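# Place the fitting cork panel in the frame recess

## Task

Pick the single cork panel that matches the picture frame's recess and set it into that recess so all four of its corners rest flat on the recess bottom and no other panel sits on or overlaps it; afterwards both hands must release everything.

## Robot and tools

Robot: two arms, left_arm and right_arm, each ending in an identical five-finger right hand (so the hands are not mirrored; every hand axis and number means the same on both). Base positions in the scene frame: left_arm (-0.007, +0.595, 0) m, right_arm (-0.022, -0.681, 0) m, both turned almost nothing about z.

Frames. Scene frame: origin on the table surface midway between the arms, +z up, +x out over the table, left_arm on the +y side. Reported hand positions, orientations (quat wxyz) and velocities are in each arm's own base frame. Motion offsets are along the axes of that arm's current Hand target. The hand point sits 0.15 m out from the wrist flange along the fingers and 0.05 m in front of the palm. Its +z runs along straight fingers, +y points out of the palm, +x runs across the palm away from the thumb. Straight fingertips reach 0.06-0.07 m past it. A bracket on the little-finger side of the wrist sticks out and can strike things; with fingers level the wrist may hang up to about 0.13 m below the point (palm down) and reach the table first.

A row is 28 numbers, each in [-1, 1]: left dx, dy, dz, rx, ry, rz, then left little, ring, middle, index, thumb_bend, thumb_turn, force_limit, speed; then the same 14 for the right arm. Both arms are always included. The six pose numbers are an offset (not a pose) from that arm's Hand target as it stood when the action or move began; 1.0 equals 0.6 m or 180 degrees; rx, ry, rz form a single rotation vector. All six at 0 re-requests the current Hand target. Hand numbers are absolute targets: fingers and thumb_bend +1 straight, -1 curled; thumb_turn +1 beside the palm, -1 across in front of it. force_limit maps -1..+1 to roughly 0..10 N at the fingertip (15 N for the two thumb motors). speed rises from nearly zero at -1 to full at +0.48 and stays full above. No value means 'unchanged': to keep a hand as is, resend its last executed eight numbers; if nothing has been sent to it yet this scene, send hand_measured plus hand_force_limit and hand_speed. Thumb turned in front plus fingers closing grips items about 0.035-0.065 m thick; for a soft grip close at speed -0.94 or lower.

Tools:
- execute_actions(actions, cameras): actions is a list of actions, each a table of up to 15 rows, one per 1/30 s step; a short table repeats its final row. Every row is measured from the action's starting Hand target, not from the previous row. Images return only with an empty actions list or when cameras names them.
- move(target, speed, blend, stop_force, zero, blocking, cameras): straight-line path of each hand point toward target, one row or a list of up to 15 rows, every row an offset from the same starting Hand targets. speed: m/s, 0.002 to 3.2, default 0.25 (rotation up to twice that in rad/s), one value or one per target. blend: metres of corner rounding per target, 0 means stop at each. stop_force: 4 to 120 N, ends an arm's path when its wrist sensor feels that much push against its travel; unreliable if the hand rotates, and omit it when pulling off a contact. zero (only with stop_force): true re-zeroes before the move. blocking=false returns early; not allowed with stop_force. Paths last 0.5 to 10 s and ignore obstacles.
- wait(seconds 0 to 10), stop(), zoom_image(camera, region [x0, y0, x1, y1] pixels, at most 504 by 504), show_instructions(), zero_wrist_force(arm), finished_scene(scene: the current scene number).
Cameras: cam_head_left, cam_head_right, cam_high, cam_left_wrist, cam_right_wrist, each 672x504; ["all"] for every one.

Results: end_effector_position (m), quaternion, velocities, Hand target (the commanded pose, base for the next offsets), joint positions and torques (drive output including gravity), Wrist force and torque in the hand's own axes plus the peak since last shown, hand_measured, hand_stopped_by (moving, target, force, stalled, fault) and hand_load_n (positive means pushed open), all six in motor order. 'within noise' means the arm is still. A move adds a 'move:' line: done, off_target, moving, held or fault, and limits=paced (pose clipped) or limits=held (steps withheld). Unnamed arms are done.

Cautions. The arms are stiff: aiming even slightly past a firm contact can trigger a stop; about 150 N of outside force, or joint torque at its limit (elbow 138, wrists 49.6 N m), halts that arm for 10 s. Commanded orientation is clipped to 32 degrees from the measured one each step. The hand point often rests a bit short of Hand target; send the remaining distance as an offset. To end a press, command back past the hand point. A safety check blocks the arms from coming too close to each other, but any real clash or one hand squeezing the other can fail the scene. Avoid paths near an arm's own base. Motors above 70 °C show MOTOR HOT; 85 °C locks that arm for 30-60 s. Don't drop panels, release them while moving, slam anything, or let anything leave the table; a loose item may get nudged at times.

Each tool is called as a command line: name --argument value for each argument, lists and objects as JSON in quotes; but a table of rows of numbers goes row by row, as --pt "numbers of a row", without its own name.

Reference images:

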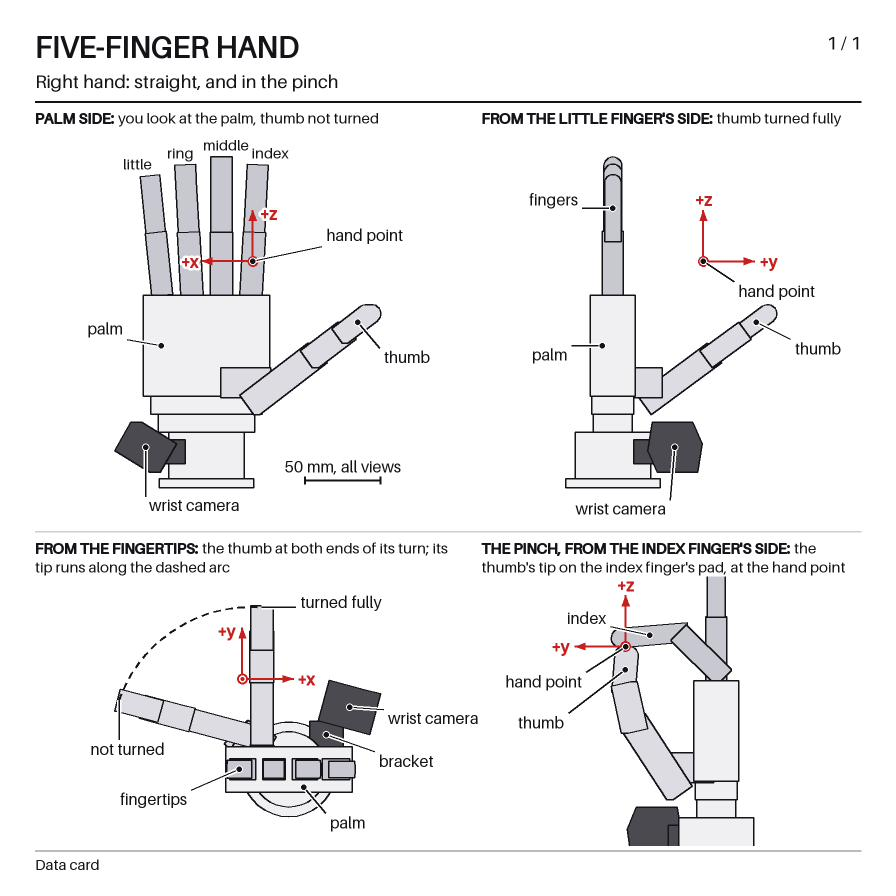

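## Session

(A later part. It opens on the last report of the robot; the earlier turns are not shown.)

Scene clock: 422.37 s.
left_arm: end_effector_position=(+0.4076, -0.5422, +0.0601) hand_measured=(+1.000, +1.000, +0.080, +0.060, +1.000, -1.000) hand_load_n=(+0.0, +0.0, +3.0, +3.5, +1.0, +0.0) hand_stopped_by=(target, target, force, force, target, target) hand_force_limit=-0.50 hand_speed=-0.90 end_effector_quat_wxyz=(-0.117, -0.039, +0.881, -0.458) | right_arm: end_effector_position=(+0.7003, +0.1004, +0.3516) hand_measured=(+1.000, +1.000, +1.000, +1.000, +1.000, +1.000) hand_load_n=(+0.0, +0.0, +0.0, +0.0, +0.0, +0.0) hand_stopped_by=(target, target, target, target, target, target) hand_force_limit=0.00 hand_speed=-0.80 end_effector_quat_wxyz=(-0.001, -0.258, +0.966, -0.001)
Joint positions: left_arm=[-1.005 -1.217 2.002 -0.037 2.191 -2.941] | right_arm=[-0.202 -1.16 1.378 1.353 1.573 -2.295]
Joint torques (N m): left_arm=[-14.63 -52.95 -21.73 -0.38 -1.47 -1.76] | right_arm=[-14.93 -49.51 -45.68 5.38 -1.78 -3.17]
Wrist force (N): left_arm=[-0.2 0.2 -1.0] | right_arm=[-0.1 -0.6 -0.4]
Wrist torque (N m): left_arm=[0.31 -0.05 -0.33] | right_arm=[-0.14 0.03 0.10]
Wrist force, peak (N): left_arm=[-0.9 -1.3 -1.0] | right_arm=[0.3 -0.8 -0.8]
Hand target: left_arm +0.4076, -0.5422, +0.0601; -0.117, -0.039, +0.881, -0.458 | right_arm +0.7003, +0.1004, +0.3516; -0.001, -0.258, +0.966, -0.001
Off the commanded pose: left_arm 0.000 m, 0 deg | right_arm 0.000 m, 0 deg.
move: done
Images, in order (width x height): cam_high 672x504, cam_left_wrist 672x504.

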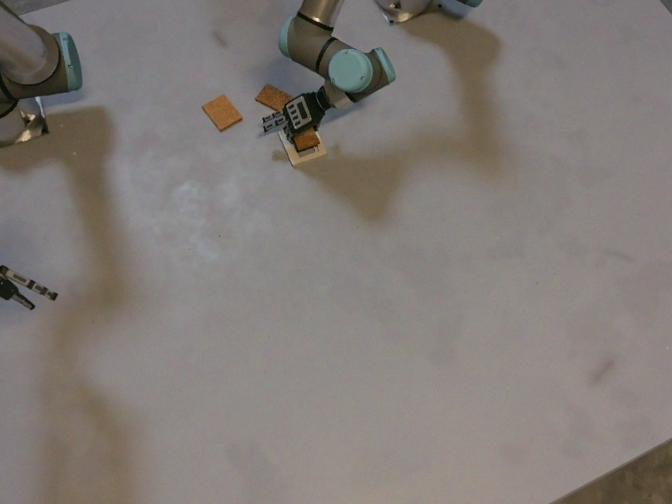

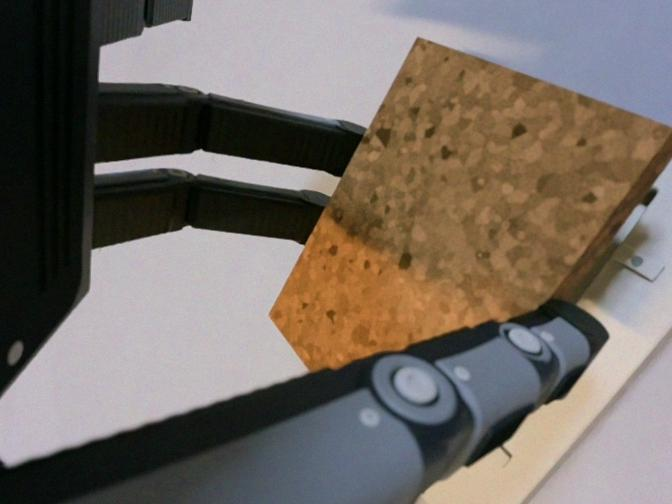

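move --target '[-0.0136,0.0143,0.0187,0,0,0,1,1,0.0,0.0,1,-1,-0.5,-0.9,0,0,0,0,0,0,1,1,1,1,1,1,0,-0.8]' --speed 0.03 --stop_force 5 --cameras '["cam_left_wrist","cam_high","cam_head_left","cam_head_right"]'

zoom_image --camera "cam_high" --region '[276, 124, 332, 168]'

zoom_image --camera "cam_head_left" --region '[360, 404, 460, 504]'

Scene clock: 448.17 s.
left_arm: end_effector_position=(+0.4121, -0.5467, +0.0451) hand_measured=(+1.000, +1.000, +0.080, +0.060, +1.000, -1.000) hand_load_n=(+0.0, +0.0, +3.0, +3.5, +1.5, +0.0) hand_stopped_by=(target, target, force, force, target, target) hand_force_limit=-0.50 hand_speed=-0.90 end_effector_quat_wxyz=(-0.117, -0.039, +0.881, -0.458) | right_arm: end_effector_position=(+0.7003, +0.1004, +0.3516) hand_measured=(+1.000, +1.000, +1.000, +1.000, +1.000, +1.000) hand_load_n=(+0.0, +0.0, +0.0, +0.0, +0.0, +0.0) hand_stopped_by=(target, target, target, target, target, target) hand_force_limit=0.00 hand_speed=-0.80 end_effector_quat_wxyz=(-0.001, -0.258, +0.966, -0.001)
Joint positions: left_arm=[-1.002 -1.189 1.997 -0.058 2.193 -2.939] | right_arm=[-0.202 -1.16 1.378 1.353 1.573 -2.295]
Joint torques (N m): left_arm=[12.96 -53.67 -35.48 -0.42 3.48 2.77] | right_arm=[-14.41 -48.87 -45.81 5.45 -1.86 -2.92]
Wrist force (N): left_arm=[-0.2 0.0 -1.0] | right_arm=[0.4 -0.3 -0.3]
Wrist torque (N m): left_arm=[0.31 -0.04 -0.47] | right_arm=[-0.10 -0.05 0.13]
Wrist force, peak (N): left_arm=[-0.6 0.2 -1.4] | right_arm=[0.7 -0.3 -0.9]
Hand target: left_arm +0.4121, -0.5467, +0.0451; -0.117, -0.039, +0.881, -0.458 | right_arm +0.7003, +0.1004, +0.3516; -0.001, -0.258, +0.966, -0.001
Off the commanded pose: left_arm 0.000 m, 0 deg | right_arm 0.000 m, 0 deg.
move: done
Images, in order (width x height): cam_head_left 672x504, cam_head_right 672x504, cam_high 672x504, cam_left_wrist 672x504.

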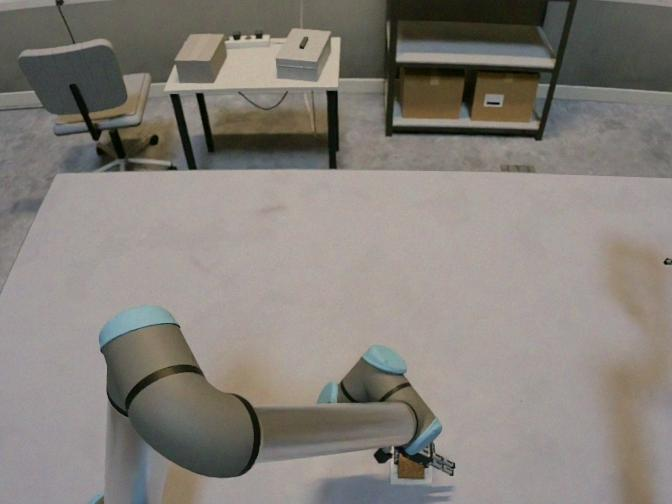

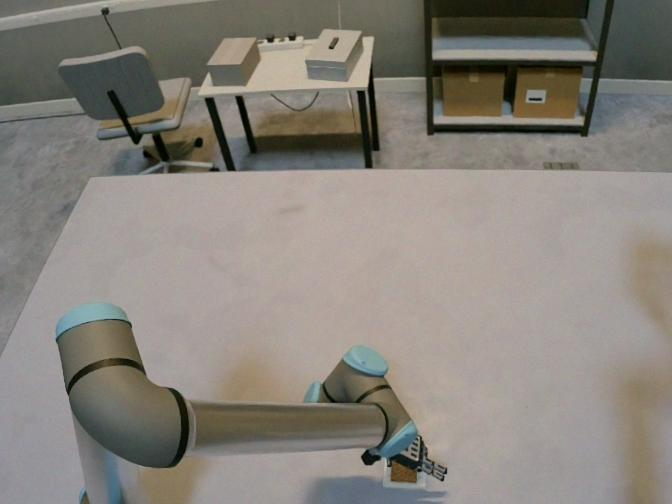

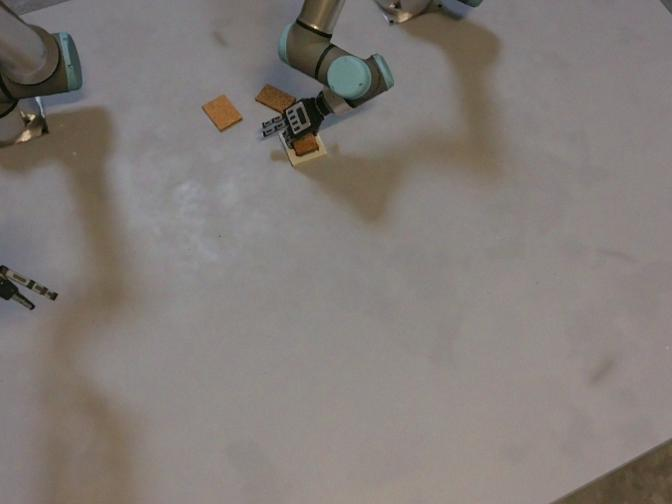

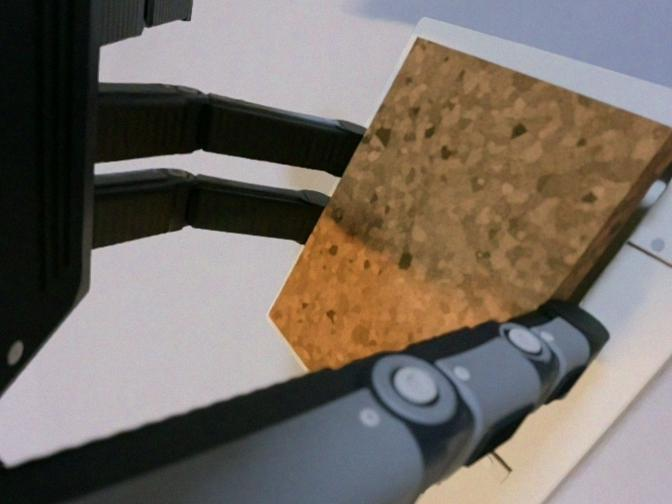

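Scaled by 9.000 from the camera's 672x504 image, which has a finer 960x720 frame.

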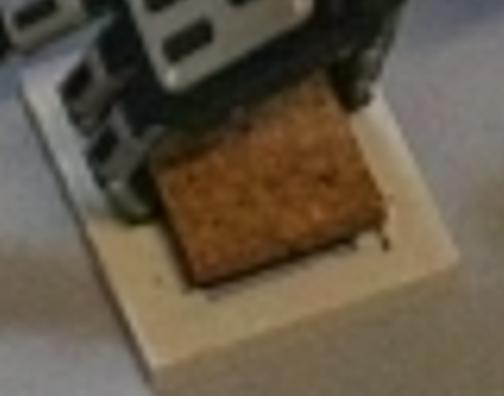

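Scaled by 5.040 from the camera's 672x504 image, which has a finer 960x720 frame.

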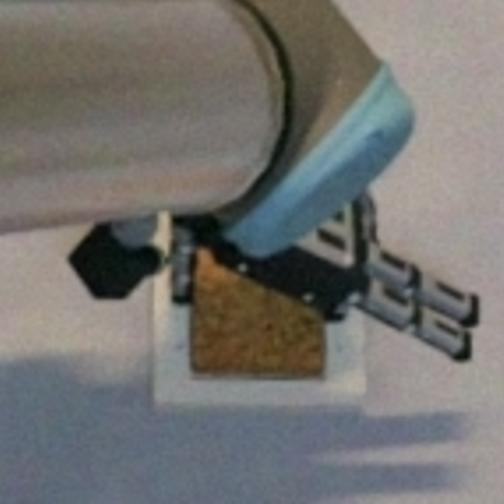

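zoom_image --camera "cam_head_left" --region '[380, 440, 444, 496]'

zoom_image --camera "cam_head_right" --region '[372, 440, 436, 496]'

Scaled by 7.875 from the camera's 672x504 image, which has a finer 960x720 frame.

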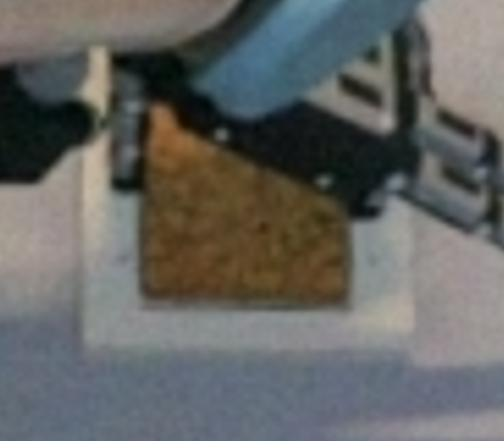

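Scaled by 7.875 from the camera's 672x504 image, which has a finer 960x720 frame.

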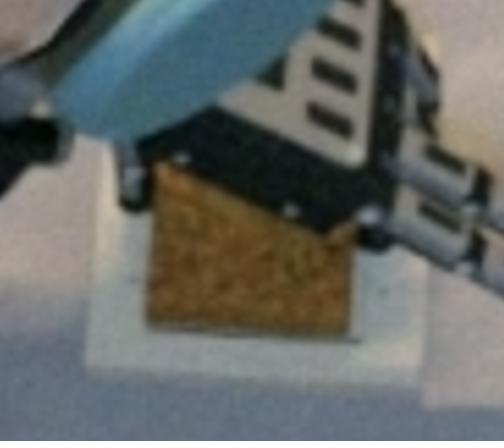

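move --target '[-0.0070,0.0048,0.0052,0,0,0,1,1,0.0,0.0,1,-1,-0.5,-0.9,0,0,0,0,0,0,1,1,1,1,1,1,0,-0.8]' --speed 0.02 --stop_force 4 --cameras '["cam_left_wrist","cam_high","cam_head_left","cam_head_right"]'

zoom_image --camera "cam_high" --region '[276, 124, 332, 168]'

zoom_image --camera "cam_head_left" --region '[380, 440, 444, 496]'

zoom_image --camera "cam_head_right" --region '[372, 440, 436, 496]'

Scene clock: 481.43 s.
left_arm: end_effector_position=(+0.4151, -0.5477, +0.0400) hand_measured=(+1.000, +1.000, +0.080, +0.060, +1.000, -1.000) hand_load_n=(+0.0, +0.0, +3.0, +3.5, +1.5, +0.0) hand_stopped_by=(target, target, force, force, target, target) hand_force_limit=-0.50 hand_speed=-0.90 end_effector_quat_wxyz=(-0.117, -0.039, +0.881, -0.458) | right_arm: end_effector_position=(+0.7003, +0.1004, +0.3516) hand_measured=(+1.000, +1.000, +1.000, +1.000, +1.000, +1.000) hand_load_n=(+0.0, +0.0, +0.0, +0.0, -0.5, +0.0) hand_stopped_by=(target, target, target, target, target, target) hand_force_limit=0.00 hand_speed=-0.80 end_effector_quat_wxyz=(-0.001, -0.258, +0.966, -0.001)
Joint positions: left_arm=[-0.999 -1.178 1.993 -0.063 2.195 -2.936] | right_arm=[-0.202 -1.16 1.378 1.353 1.573 -2.295]
Joint torques (N m): left_arm=[13.23 -53.66 -35.17 -0.34 3.36 2.64] | right_arm=[-13.55 -48.51 -45.56 5.44 -1.76 -2.84]
Wrist force (N): left_arm=[-0.4 0.2 -1.1] | right_arm=[0.6 -0.5 -0.5]
Wrist torque (N m): left_arm=[0.36 -0.01 -0.48] | right_arm=[-0.13 -0.07 0.14]
Wrist force, peak (N): left_arm=[-0.5 0.3 -1.5] | right_arm=[0.1 -0.5 -1.1]
Hand target: left_arm +0.4151, -0.5477, +0.0400; -0.117, -0.039, +0.881, -0.458 | right_arm +0.7003, +0.1004, +0.3516; -0.001, -0.258, +0.966, -0.001
Off the commanded pose: left_arm 0.000 m, 0 deg | right_arm 0.000 m, 0 deg.
move: done
Images, in order (width x height): cam_head_left 672x504, cam_head_right 672x504, cam_high 672x504, cam_left_wrist 672x504.

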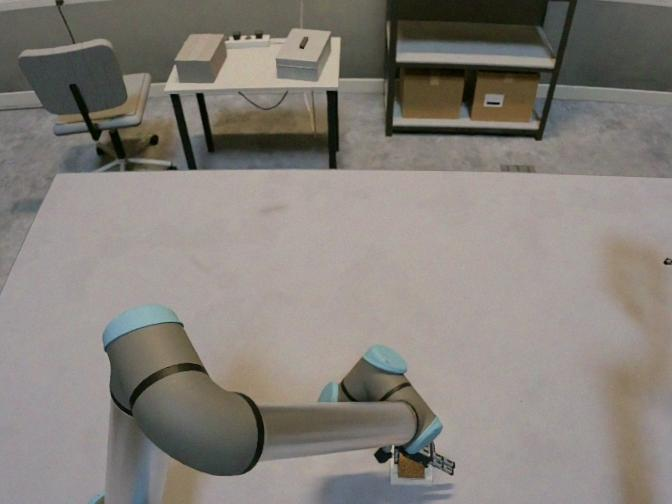

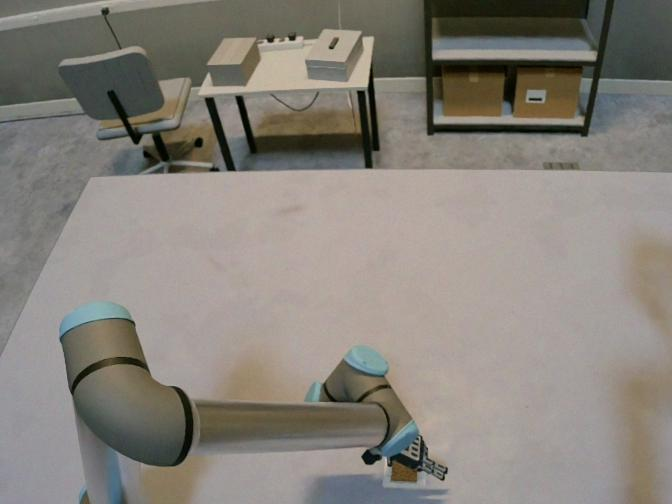

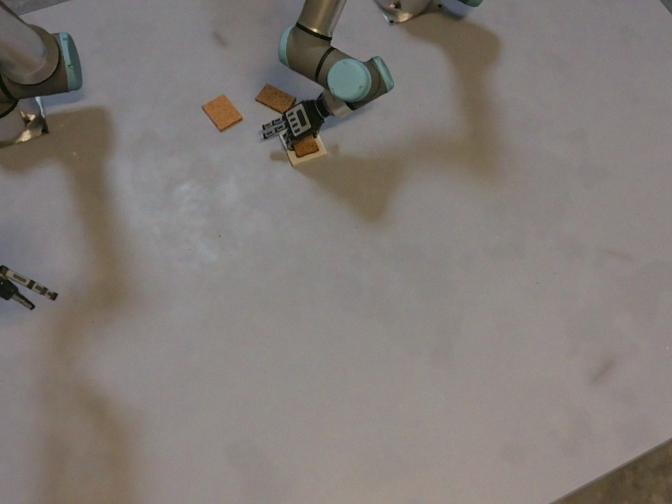

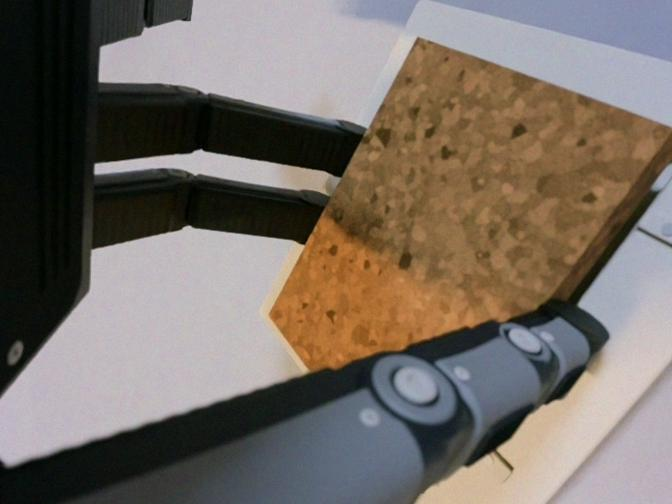

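Scaled by 9.000 from the camera's 672x504 image, which has a finer 960x720 frame.

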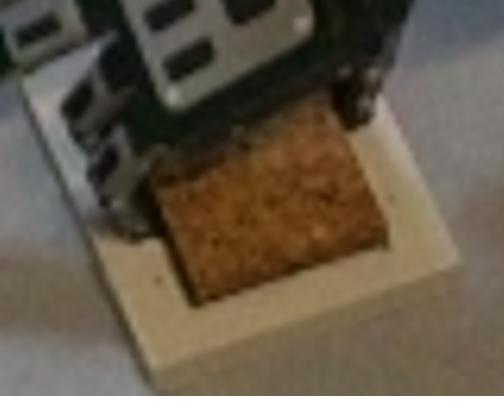

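Scaled by 7.875 from the camera's 672x504 image, which has a finer 960x720 frame.

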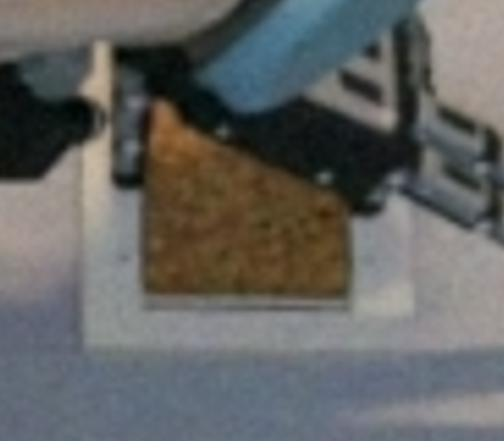

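Scaled by 7.875 from the camera's 672x504 image, which has a finer 960x720 frame.

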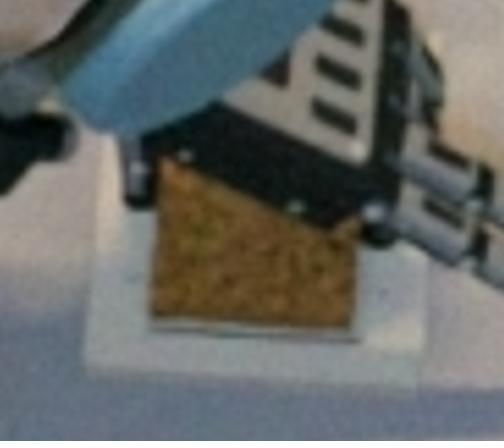

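move --target '[-0.0048,0.016,0.0111,0,0,0,1,1,0.0,0.0,1,-1,-0.5,-0.9,0,0,0,0,0,0,1,1,1,1,1,1,0,-0.8]' --speed 0.01 --stop_force 4 --cameras '["cam_left_wrist","cam_high","cam_head_left","cam_head_right"]'

zoom_image --camera "cam_high" --region '[276, 124, 332, 168]'

zoom_image --camera "cam_head_left" --region '[380, 440, 444, 496]'

zoom_image --camera "cam_head_right" --region '[372, 440, 436, 496]'

Scene clock: 494.77 s.
left_arm: end_effector_position=(+0.4151, -0.5477, +0.0350) hand_measured=(+1.000, +1.000, +0.080, +0.060, +1.000, -1.000) hand_load_n=(+0.0, +0.0, +3.0, +3.0, +1.5, -0.5) hand_stopped_by=(target, target, force, force, target, target) hand_force_limit=-0.50 hand_speed=-0.90 end_effector_quat_wxyz=(-0.117, -0.039, +0.881, -0.458) | right_arm: end_effector_position=(+0.7003, +0.1004, +0.3516) hand_measured=(+1.000, +1.000, +1.000, +1.000, +1.000, +1.000) hand_load_n=(+0.0, +0.0, +0.0, +0.0, +0.0, +0.0) hand_stopped_by=(target, target, target, target, target, target) hand_force_limit=0.00 hand_speed=-0.80 end_effector_quat_wxyz=(-0.001, -0.258, +0.966, -0.001)
Joint positions: left_arm=[-0.999 -1.172 1.995 -0.072 2.195 -2.936] | right_arm=[-0.202 -1.16 1.378 1.353 1.573 -2.295]
Joint torques (N m): left_arm=[11.43 -71.44 -32.35 4.75 1.03 2.55] | right_arm=[-13.63 -48.94 -45.67 5.37 -1.75 -2.97]
Wrist force (N): left_arm=[0.0 -3.5 -3.4] | right_arm=[0.0 -0.5 -0.6]
Wrist torque (N m): left_arm=[0.20 0.02 -0.52] | right_arm=[-0.11 0.02 0.10]
Wrist force, peak (N): left_arm=[1.5 -8.1 -7.4] | right_arm=[0.1 -0.7 -0.9]
Hand target: left_arm +0.4151, -0.5477, +0.0350; -0.117, -0.039, +0.881, -0.458 (not the last commanded pose) | right_arm +0.7003, +0.1004, +0.3516; -0.001, -0.258, +0.966, -0.001
Off the commanded pose: left_arm 0.007 m, 0 deg | right_arm 0.000 m, 0 deg.
move: contact (left_arm)
Images, in order (width x height): cam_head_left 672x504, cam_head_right 672x504, cam_high 672x504, cam_left_wrist 672x504.

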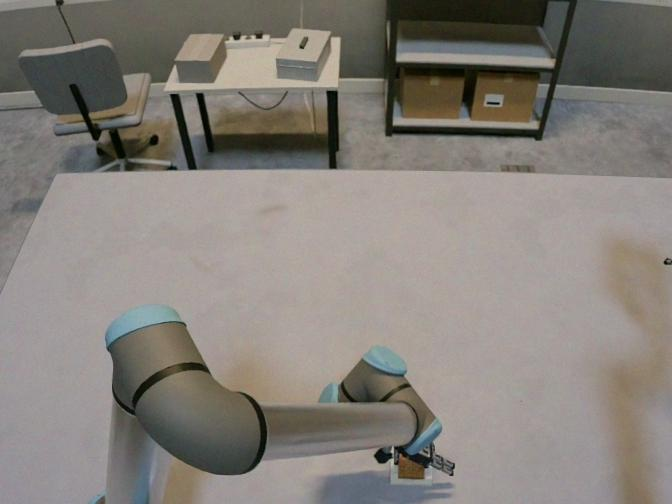

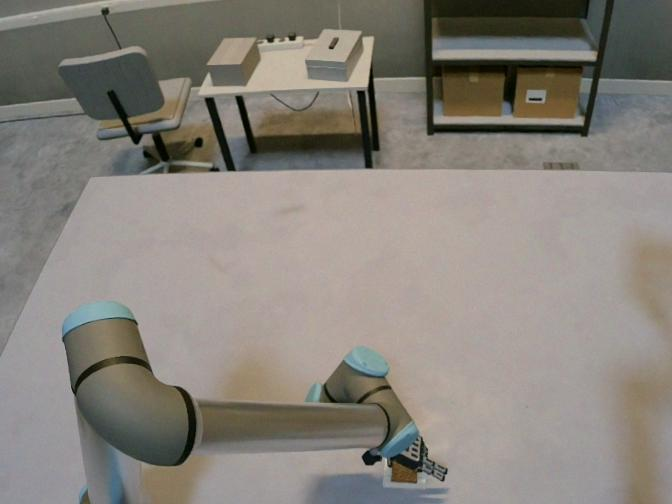

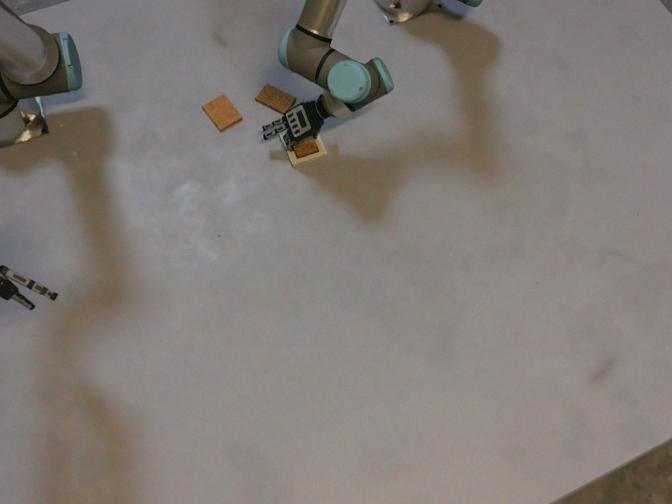

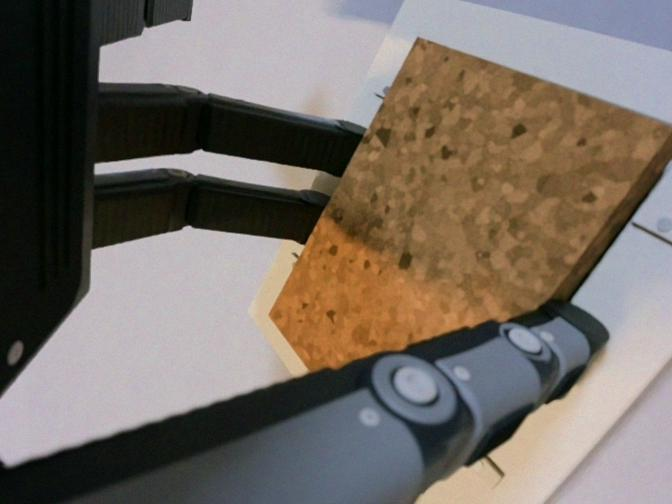

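Scaled by 9.000 from the camera's 672x504 image, which has a finer 960x720 frame.

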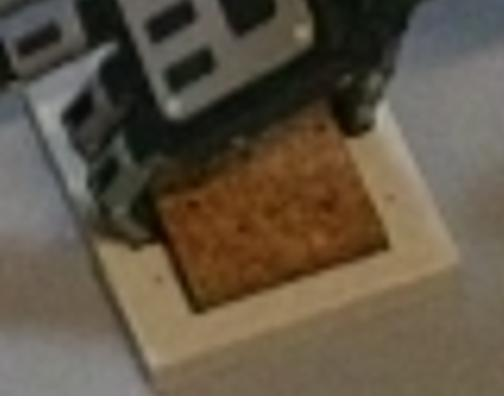

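Scaled by 7.875 from the camera's 672x504 image, which has a finer 960x720 frame.

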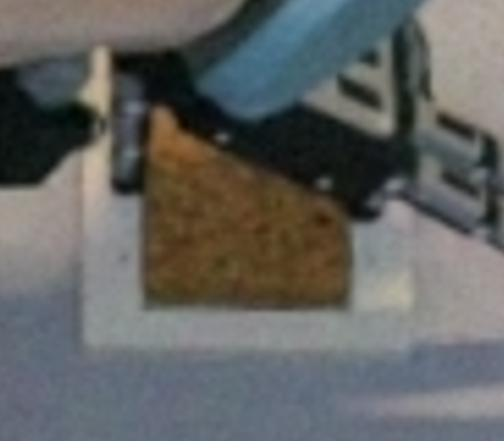

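Scaled by 7.875 from the camera's 672x504 image, which has a finer 960x720 frame.

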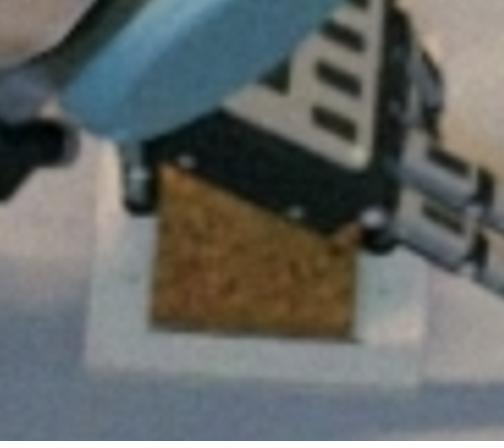

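move --target '[0,0,0,0,0,0,1,1,0.25,0.25,1,-1,-0.5,-0.6,0,0,0,0,0,0,1,1,1,1,1,1,0,-0.8]' --speed 0.01 --cameras '["cam_left_wrist","cam_high","cam_head_left","cam_head_right"]'

zoom_image --camera "cam_high" --region '[276, 124, 332, 168]'

zoom_image --camera "cam_left_wrist" --region '[240, 0, 672, 400]'

Scene clock: 501.57 s.
left_arm: end_effector_position=(+0.4151, -0.5477, +0.0351) hand_measured=(+1.000, +1.000, +0.250, +0.250, +1.000, -1.000) hand_load_n=(+0.0, +0.0, +0.0, -1.0, -0.5, -1.0) hand_stopped_by=(target, target, target, target, target, target) hand_force_limit=-0.50 hand_speed=-0.60 end_effector_quat_wxyz=(-0.117, -0.039, +0.881, -0.458) | right_arm: end_effector_position=(+0.7003, +0.1004, +0.3516) hand_measured=(+1.000, +1.000, +1.000, +1.000, +1.000, +1.000) hand_load_n=(+0.0, +0.0, +0.0, +0.0, +0.0, +0.0) hand_stopped_by=(target, target, target, target, target, target) hand_force_limit=0.00 hand_speed=-0.80 end_effector_quat_wxyz=(-0.001, -0.258, +0.966, -0.001)
Joint positions: left_arm=[-0.999 -1.172 1.995 -0.072 2.195 -2.936] | right_arm=[-0.202 -1.16 1.378 1.353 1.573 -2.295]
Joint torques (N m): left_arm=[10.41 -62.59 -29.63 3.84 -1.35 2.53] | right_arm=[-13.42 -48.46 -45.76 5.22 -1.65 -3.09]
Wrist force (N): left_arm=[1.0 -4.0 -5.3] | right_arm=[0.2 -0.5 -0.1]
Wrist torque (N m): left_arm=[0.30 0.01 -0.50] | right_arm=[-0.14 -0.03 0.12]
Wrist force, peak (N): left_arm=[1.8 -6.5 -8.7] | right_arm=[0.9 -0.5 -0.4]
Hand target: left_arm +0.4151, -0.5477, +0.0350; -0.117, -0.039, +0.881, -0.458 | right_arm +0.7003, +0.1004, +0.3516; -0.001, -0.258, +0.966, -0.001
Off the commanded pose: left_arm 0.000 m, 0 deg | right_arm 0.000 m, 0 deg.
move: done
Images, in order (width x height): cam_head_left 672x504, cam_head_right 672x504, cam_high 672x504, cam_left_wrist 672x504.

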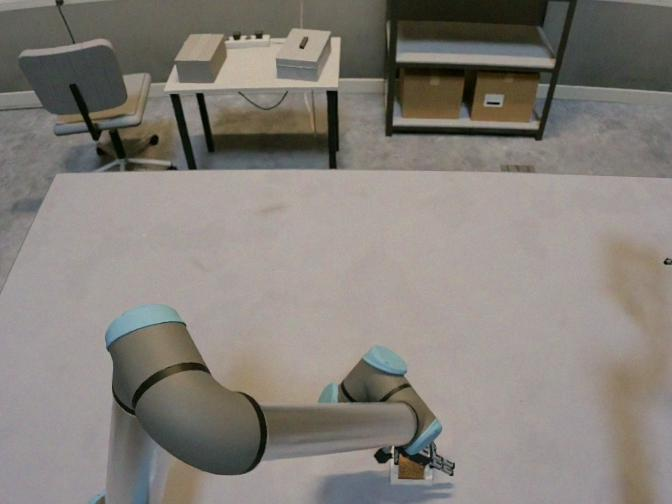

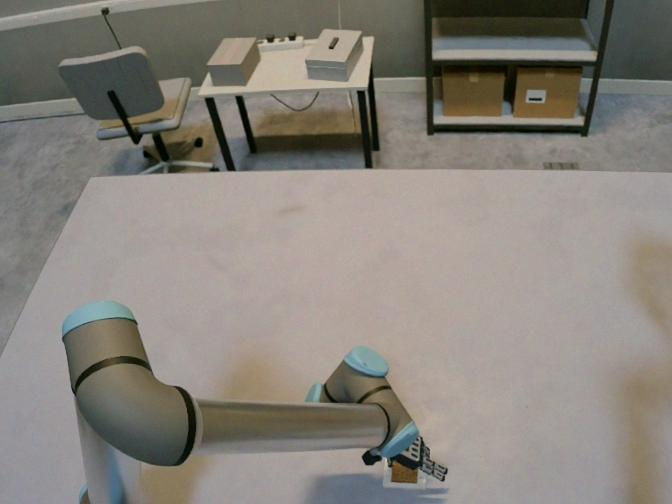

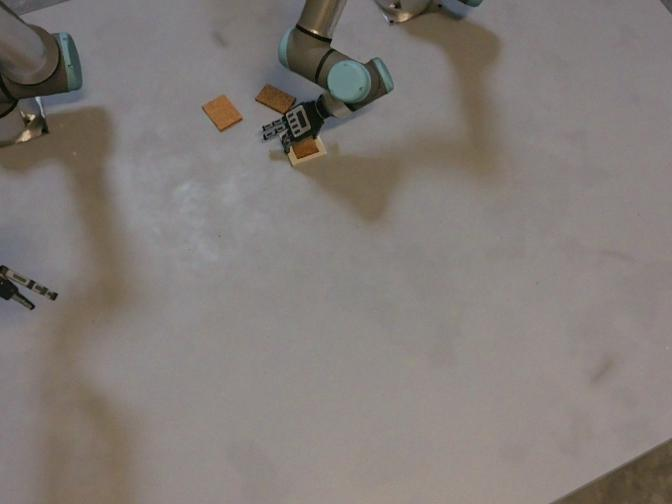

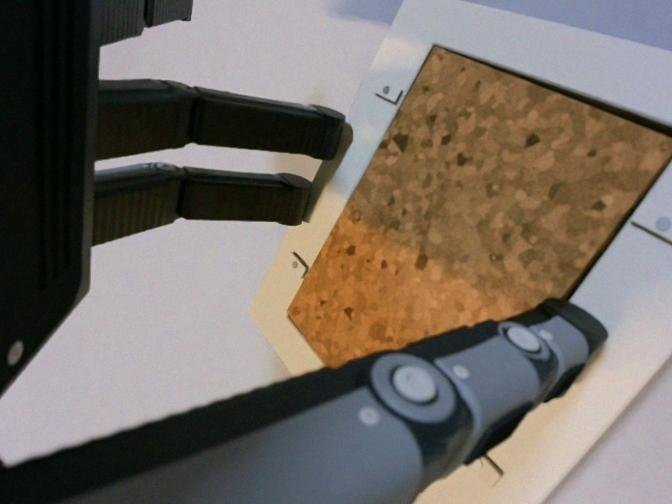

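Scaled by 9.000 from the camera's 672x504 image, which has a finer 960x720 frame.

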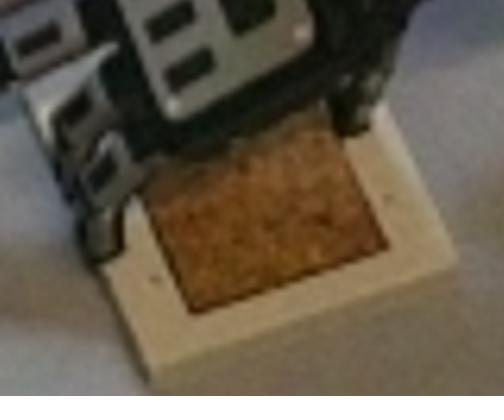

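Scaled by 1.167 from the camera's 672x504 image, which has a finer 960x720 frame.

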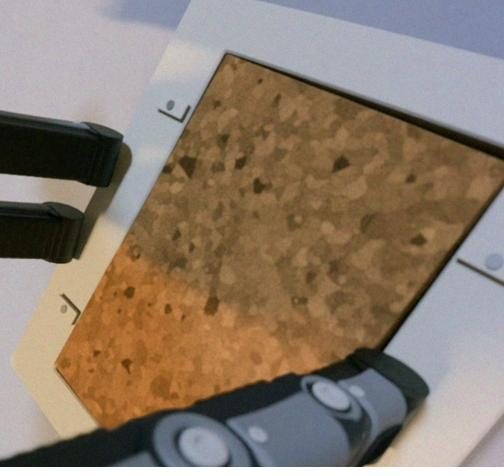

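move --target '[0.0403,-0.133,-0.0926,0,0,0,1,1,0.25,0.25,1,-1,-0.5,-0.6,0,0,0,0,0,0,1,1,1,1,1,1,0,-0.8]' --speed 0.08 --cameras '["cam_left_wrist","cam_high"]'

zoom_image --camera "cam_high" --region '[276, 114, 332, 168]'

Scene clock: 506.33 s.
left_arm: end_effector_position=(+0.4151, -0.5476, +0.1350) hand_measured=(+1.000, +1.000, +0.250, +0.250, +1.000, -1.000) hand_load_n=(+0.0, +0.0, +0.0, +0.0, +0.0, +0.0) hand_stopped_by=(target, target, target, target, target, target) hand_force_limit=-0.50 hand_speed=-0.60 end_effector_quat_wxyz=(-0.117, -0.039, +0.881, -0.458) | right_arm: end_effector_position=(+0.7003, +0.1004, +0.3516) hand_measured=(+1.000, +1.000, +1.000, +1.000, +1.000, +1.000) hand_load_n=(+0.0, +0.0, +0.0, +0.0, +0.0, +0.0) hand_stopped_by=(target, target, target, target, target, target) hand_force_limit=0.00 hand_speed=-0.80 end_effector_quat_wxyz=(-0.001, -0.258, +0.966, -0.001)
Joint positions: left_arm=[-0.998 -1.29 1.935 0.107 2.195 -2.936] | right_arm=[-0.202 -1.16 1.378 1.353 1.573 -2.295]
Joint torques (N m): left_arm=[13.41 -67.6 -40.99 5.15 3.37 2.58] | right_arm=[-13.27 -48.8 -45.52 5.27 -1.67 -2.74]
Wrist force (N): left_arm=[-0.4 -0.7 -1.0] | right_arm=[0.2 -0.4 -0.4]
Wrist torque (N m): left_arm=[0.18 -0.07 -0.55] | right_arm=[-0.10 -0.02 0.12]
Wrist force, peak (N): left_arm=[1.1 -4.2 -5.6] | right_arm=[1.0 -0.5 -0.6]
Hand target: left_arm +0.4151, -0.5476, +0.1352; -0.117, -0.039, +0.881, -0.458 | right_arm +0.7003, +0.1004, +0.3516; -0.001, -0.258, +0.966, -0.001
Off the commanded pose: left_arm 0.000 m, 0 deg | right_arm 0.000 m, 0 deg.
move: done
Images, in order (width x height): cam_high 672x504, cam_left_wrist 672x504.

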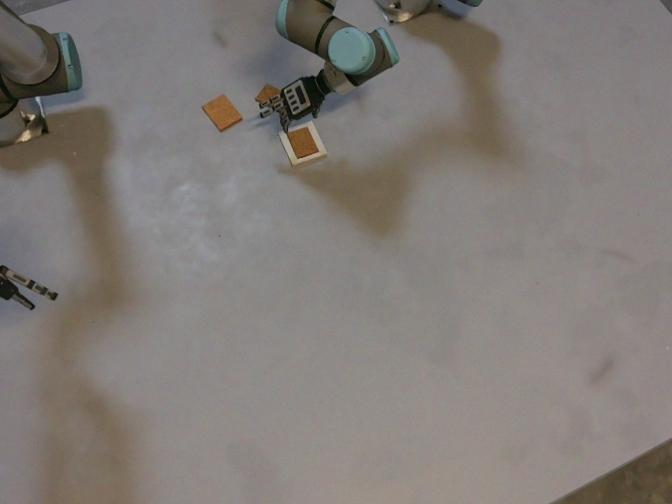

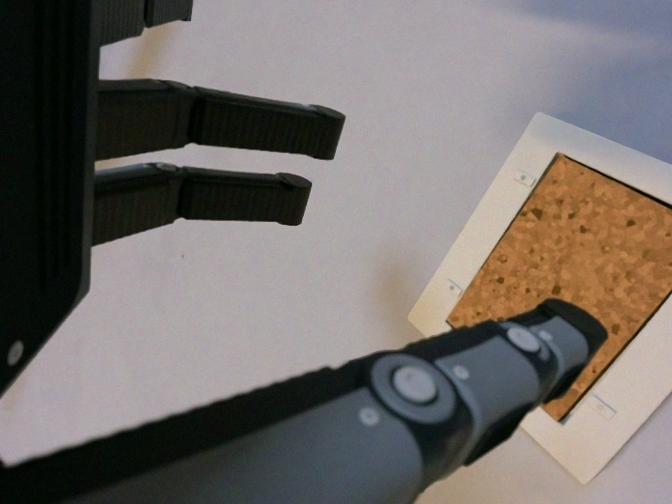

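Scaled by 9.000 from the camera's 672x504 image, which has a finer 960x720 frame.

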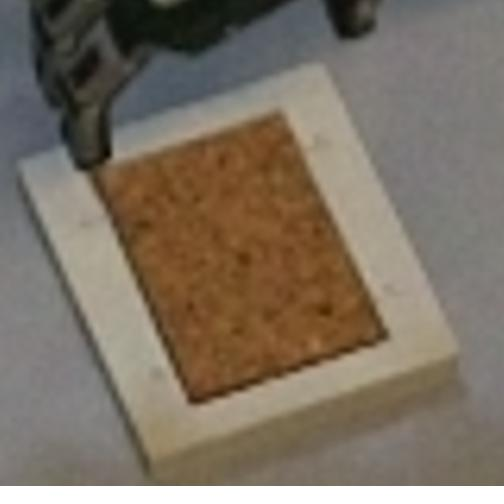

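zoom_image --camera "cam_left_wrist" --region '[520, 100, 672, 252]'

zoom_image --camera "cam_left_wrist" --region '[400, 250, 672, 490]'

Scaled by 3.316 from the camera's 672x504 image, which has a finer 960x720 frame.

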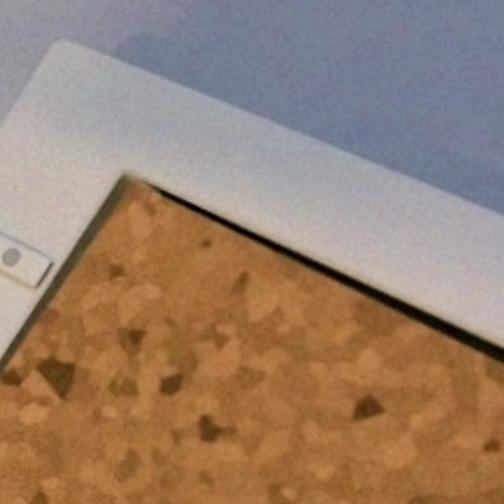

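Scaled by 1.853 from the camera's 672x504 image, which has a finer 960x720 frame.

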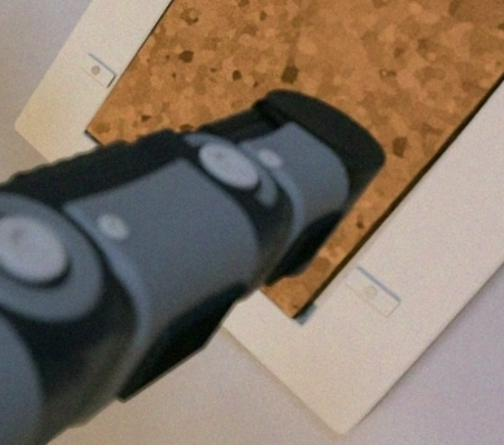

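move --target '[0.016,0.0178,-0.1094,0,0,0,1,1,1,1,1,1,-0.5,0,0,0,0,0,0,0,1,1,1,1,1,1,0,-0.8]' --speed 0.15 --cameras '["cam_left_wrist"]'

zoom_image --camera "cam_left_wrist" --region '[350, 50, 672, 350]'

Scene clock: 514.43 s.
left_arm: end_effector_position=(+0.4152, -0.4876, +0.1654) hand_measured=(+1.000, +1.000, +1.000, +1.000, +1.000, +1.000) hand_load_n=(+0.0, +0.0, +0.0, +0.0, +0.0, +0.0) hand_stopped_by=(target, target, target, target, target, target) hand_force_limit=-0.50 hand_speed=0.00 end_effector_quat_wxyz=(-0.117, -0.039, +0.881, -0.458) | right_arm: end_effector_position=(+0.7003, +0.1004, +0.3516) hand_measured=(+1.000, +1.000, +1.000, +1.000, +1.000, +1.000) hand_load_n=(+0.0, +0.0, +0.0, +0.0, +0.0, +0.0) hand_stopped_by=(target, target, target, target, target, target) hand_force_limit=0.00 hand_speed=-0.80 end_effector_quat_wxyz=(-0.001, -0.258, +0.966, -0.001)
Joint positions: left_arm=[-0.933 -1.369 1.979 0.176 2.242 -2.879] | right_arm=[-0.202 -1.16 1.378 1.353 1.573 -2.295]
Joint torques (N m): left_arm=[14.5 -62.9 -26.65 4.87 3.58 2.59] | right_arm=[-13.38 -49.53 -46.15 5.39 -1.62 -2.78]
Wrist force (N): left_arm=[-1.3 -0.2 -0.9] | right_arm=[0.1 -0.3 -0.5]
Wrist torque (N m): left_arm=[0.31 0.00 -0.56] | right_arm=[-0.09 0.00 0.11]
Wrist force, peak (N): left_arm=[-0.9 -0.1 -1.8] | right_arm=[-0.6 -0.8 -0.7]
Hand target: left_arm +0.4152, -0.4876, +0.1654; -0.117, -0.039, +0.881, -0.458 | right_arm +0.7003, +0.1004, +0.3516; -0.001, -0.258, +0.966, -0.001
Off the commanded pose: left_arm 0.000 m, 0 deg | right_arm 0.000 m, 0 deg.
move: done
Images, in order (width x height): cam_left_wrist 672x504.

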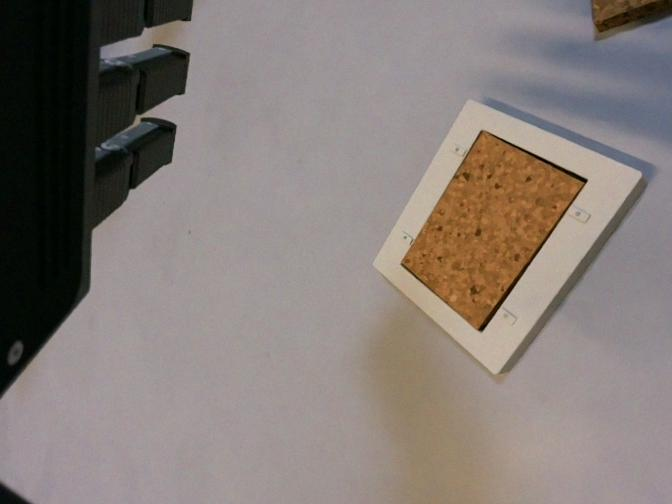

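Scaled by 1.565 from the camera's 672x504 image, which has a finer 960x720 frame.

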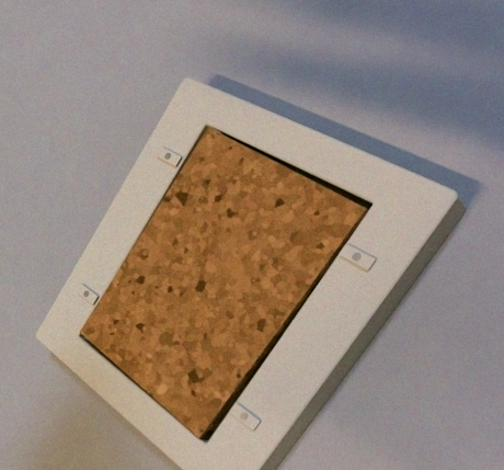

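zoom_image --camera "cam_left_wrist" --region '[440, 90, 610, 220]'

zoom_image --camera "cam_left_wrist" --region '[370, 220, 540, 380]'

Scaled by 2.965 from the camera's 672x504 image, which has a finer 960x720 frame.

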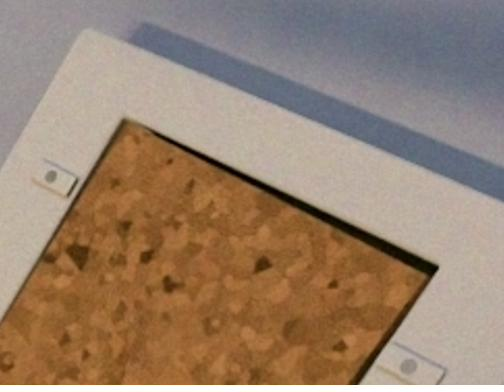

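Scaled by 2.965 from the camera's 672x504 image, which has a finer 960x720 frame.

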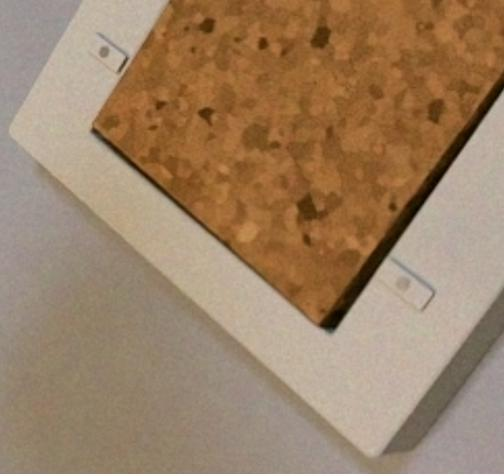

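move --target '[-0.0125,0.1063,0.1595,0,0,0,1,1,0.1,0.1,1,1,-0.5,0,0,0,0,0,0,0,1,1,1,1,1,1,0,-0.8]' --speed 0.12 --cameras '["cam_left_wrist","cam_high"]'

zoom_image --camera "cam_high" --region '[266, 104, 332, 168]'

Scene clock: 531.63 s.
left_arm: end_effector_position=(+0.3949, -0.5289, +0.0599) hand_measured=(+1.000, +1.000, +0.100, +0.100, +1.000, +1.000) hand_load_n=(+0.0, +0.0, +0.0, +0.5, -0.5, +0.0) hand_stopped_by=(target, target, target, target, target, target) hand_force_limit=-0.50 hand_speed=0.00 end_effector_quat_wxyz=(-0.117, -0.039, +0.881, -0.458) | right_arm: end_effector_position=(+0.7003, +0.1004, +0.3516) hand_measured=(+1.000, +1.000, +1.000, +1.000, +1.000, +1.000) hand_load_n=(+0.0, +0.0, +0.0, +0.0, +0.0, +0.0) hand_stopped_by=(target, target, target, target, target, target) hand_force_limit=0.00 hand_speed=-0.80 end_effector_quat_wxyz=(-0.001, -0.258, +0.966, -0.001)
Joint positions: left_arm=[-1.012 -1.242 2.04 -0.053 2.186 -2.947] | right_arm=[-0.202 -1.16 1.378 1.353 1.573 -2.295]
Joint torques (N m): left_arm=[-13.36 -50.98 -21.53 -0.24 -1.39 -1.48] | right_arm=[-12.39 -48.7 -45.49 5.26 -1.74 -2.83]
Wrist force (N): left_arm=[-0.4 -0.1 -0.7] | right_arm=[0.6 -0.1 -0.7]
Wrist torque (N m): left_arm=[0.21 -0.03 -0.35] | right_arm=[-0.03 -0.06 0.15]
Wrist force, peak (N): left_arm=[-1.1 -0.9 -1.7] | right_arm=[0.8 -0.7 -0.5]
Hand target: left_arm +0.3949, -0.5290, +0.0598; -0.117, -0.039, +0.881, -0.458 | right_arm +0.7003, +0.1004, +0.3516; -0.001, -0.258, +0.966, -0.001
Off the commanded pose: left_arm 0.000 m, 0 deg | right_arm 0.000 m, 0 deg.
move: done
Images, in order (width x height): cam_high 672x504, cam_left_wrist 672x504.

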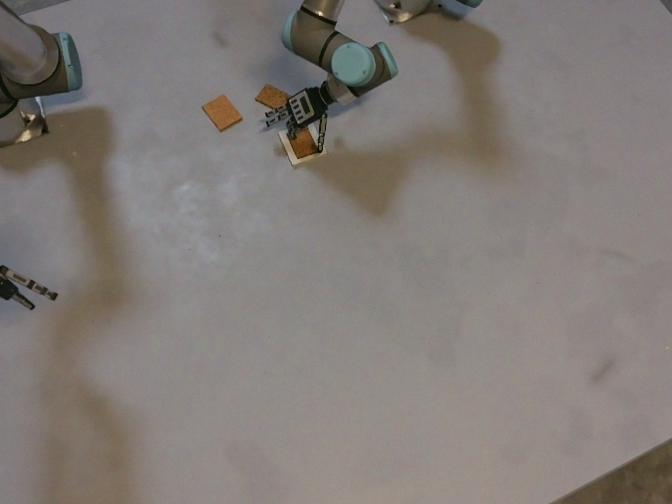

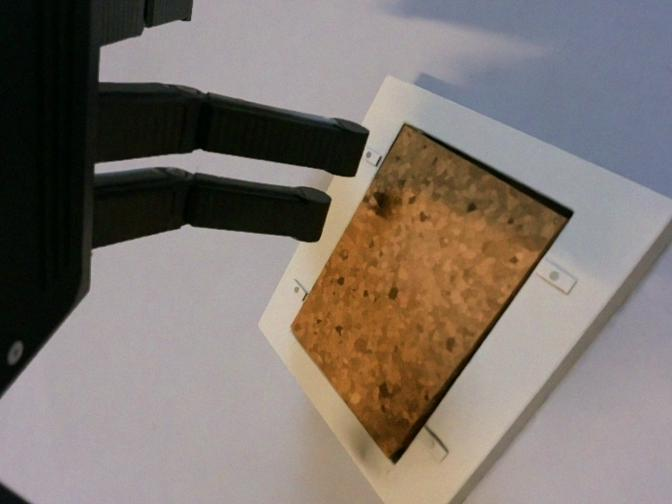

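Scaled by 7.636 from the camera's 672x504 image, which has a finer 960x720 frame.

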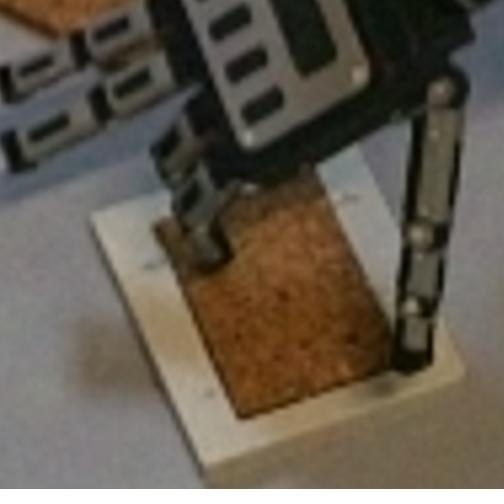

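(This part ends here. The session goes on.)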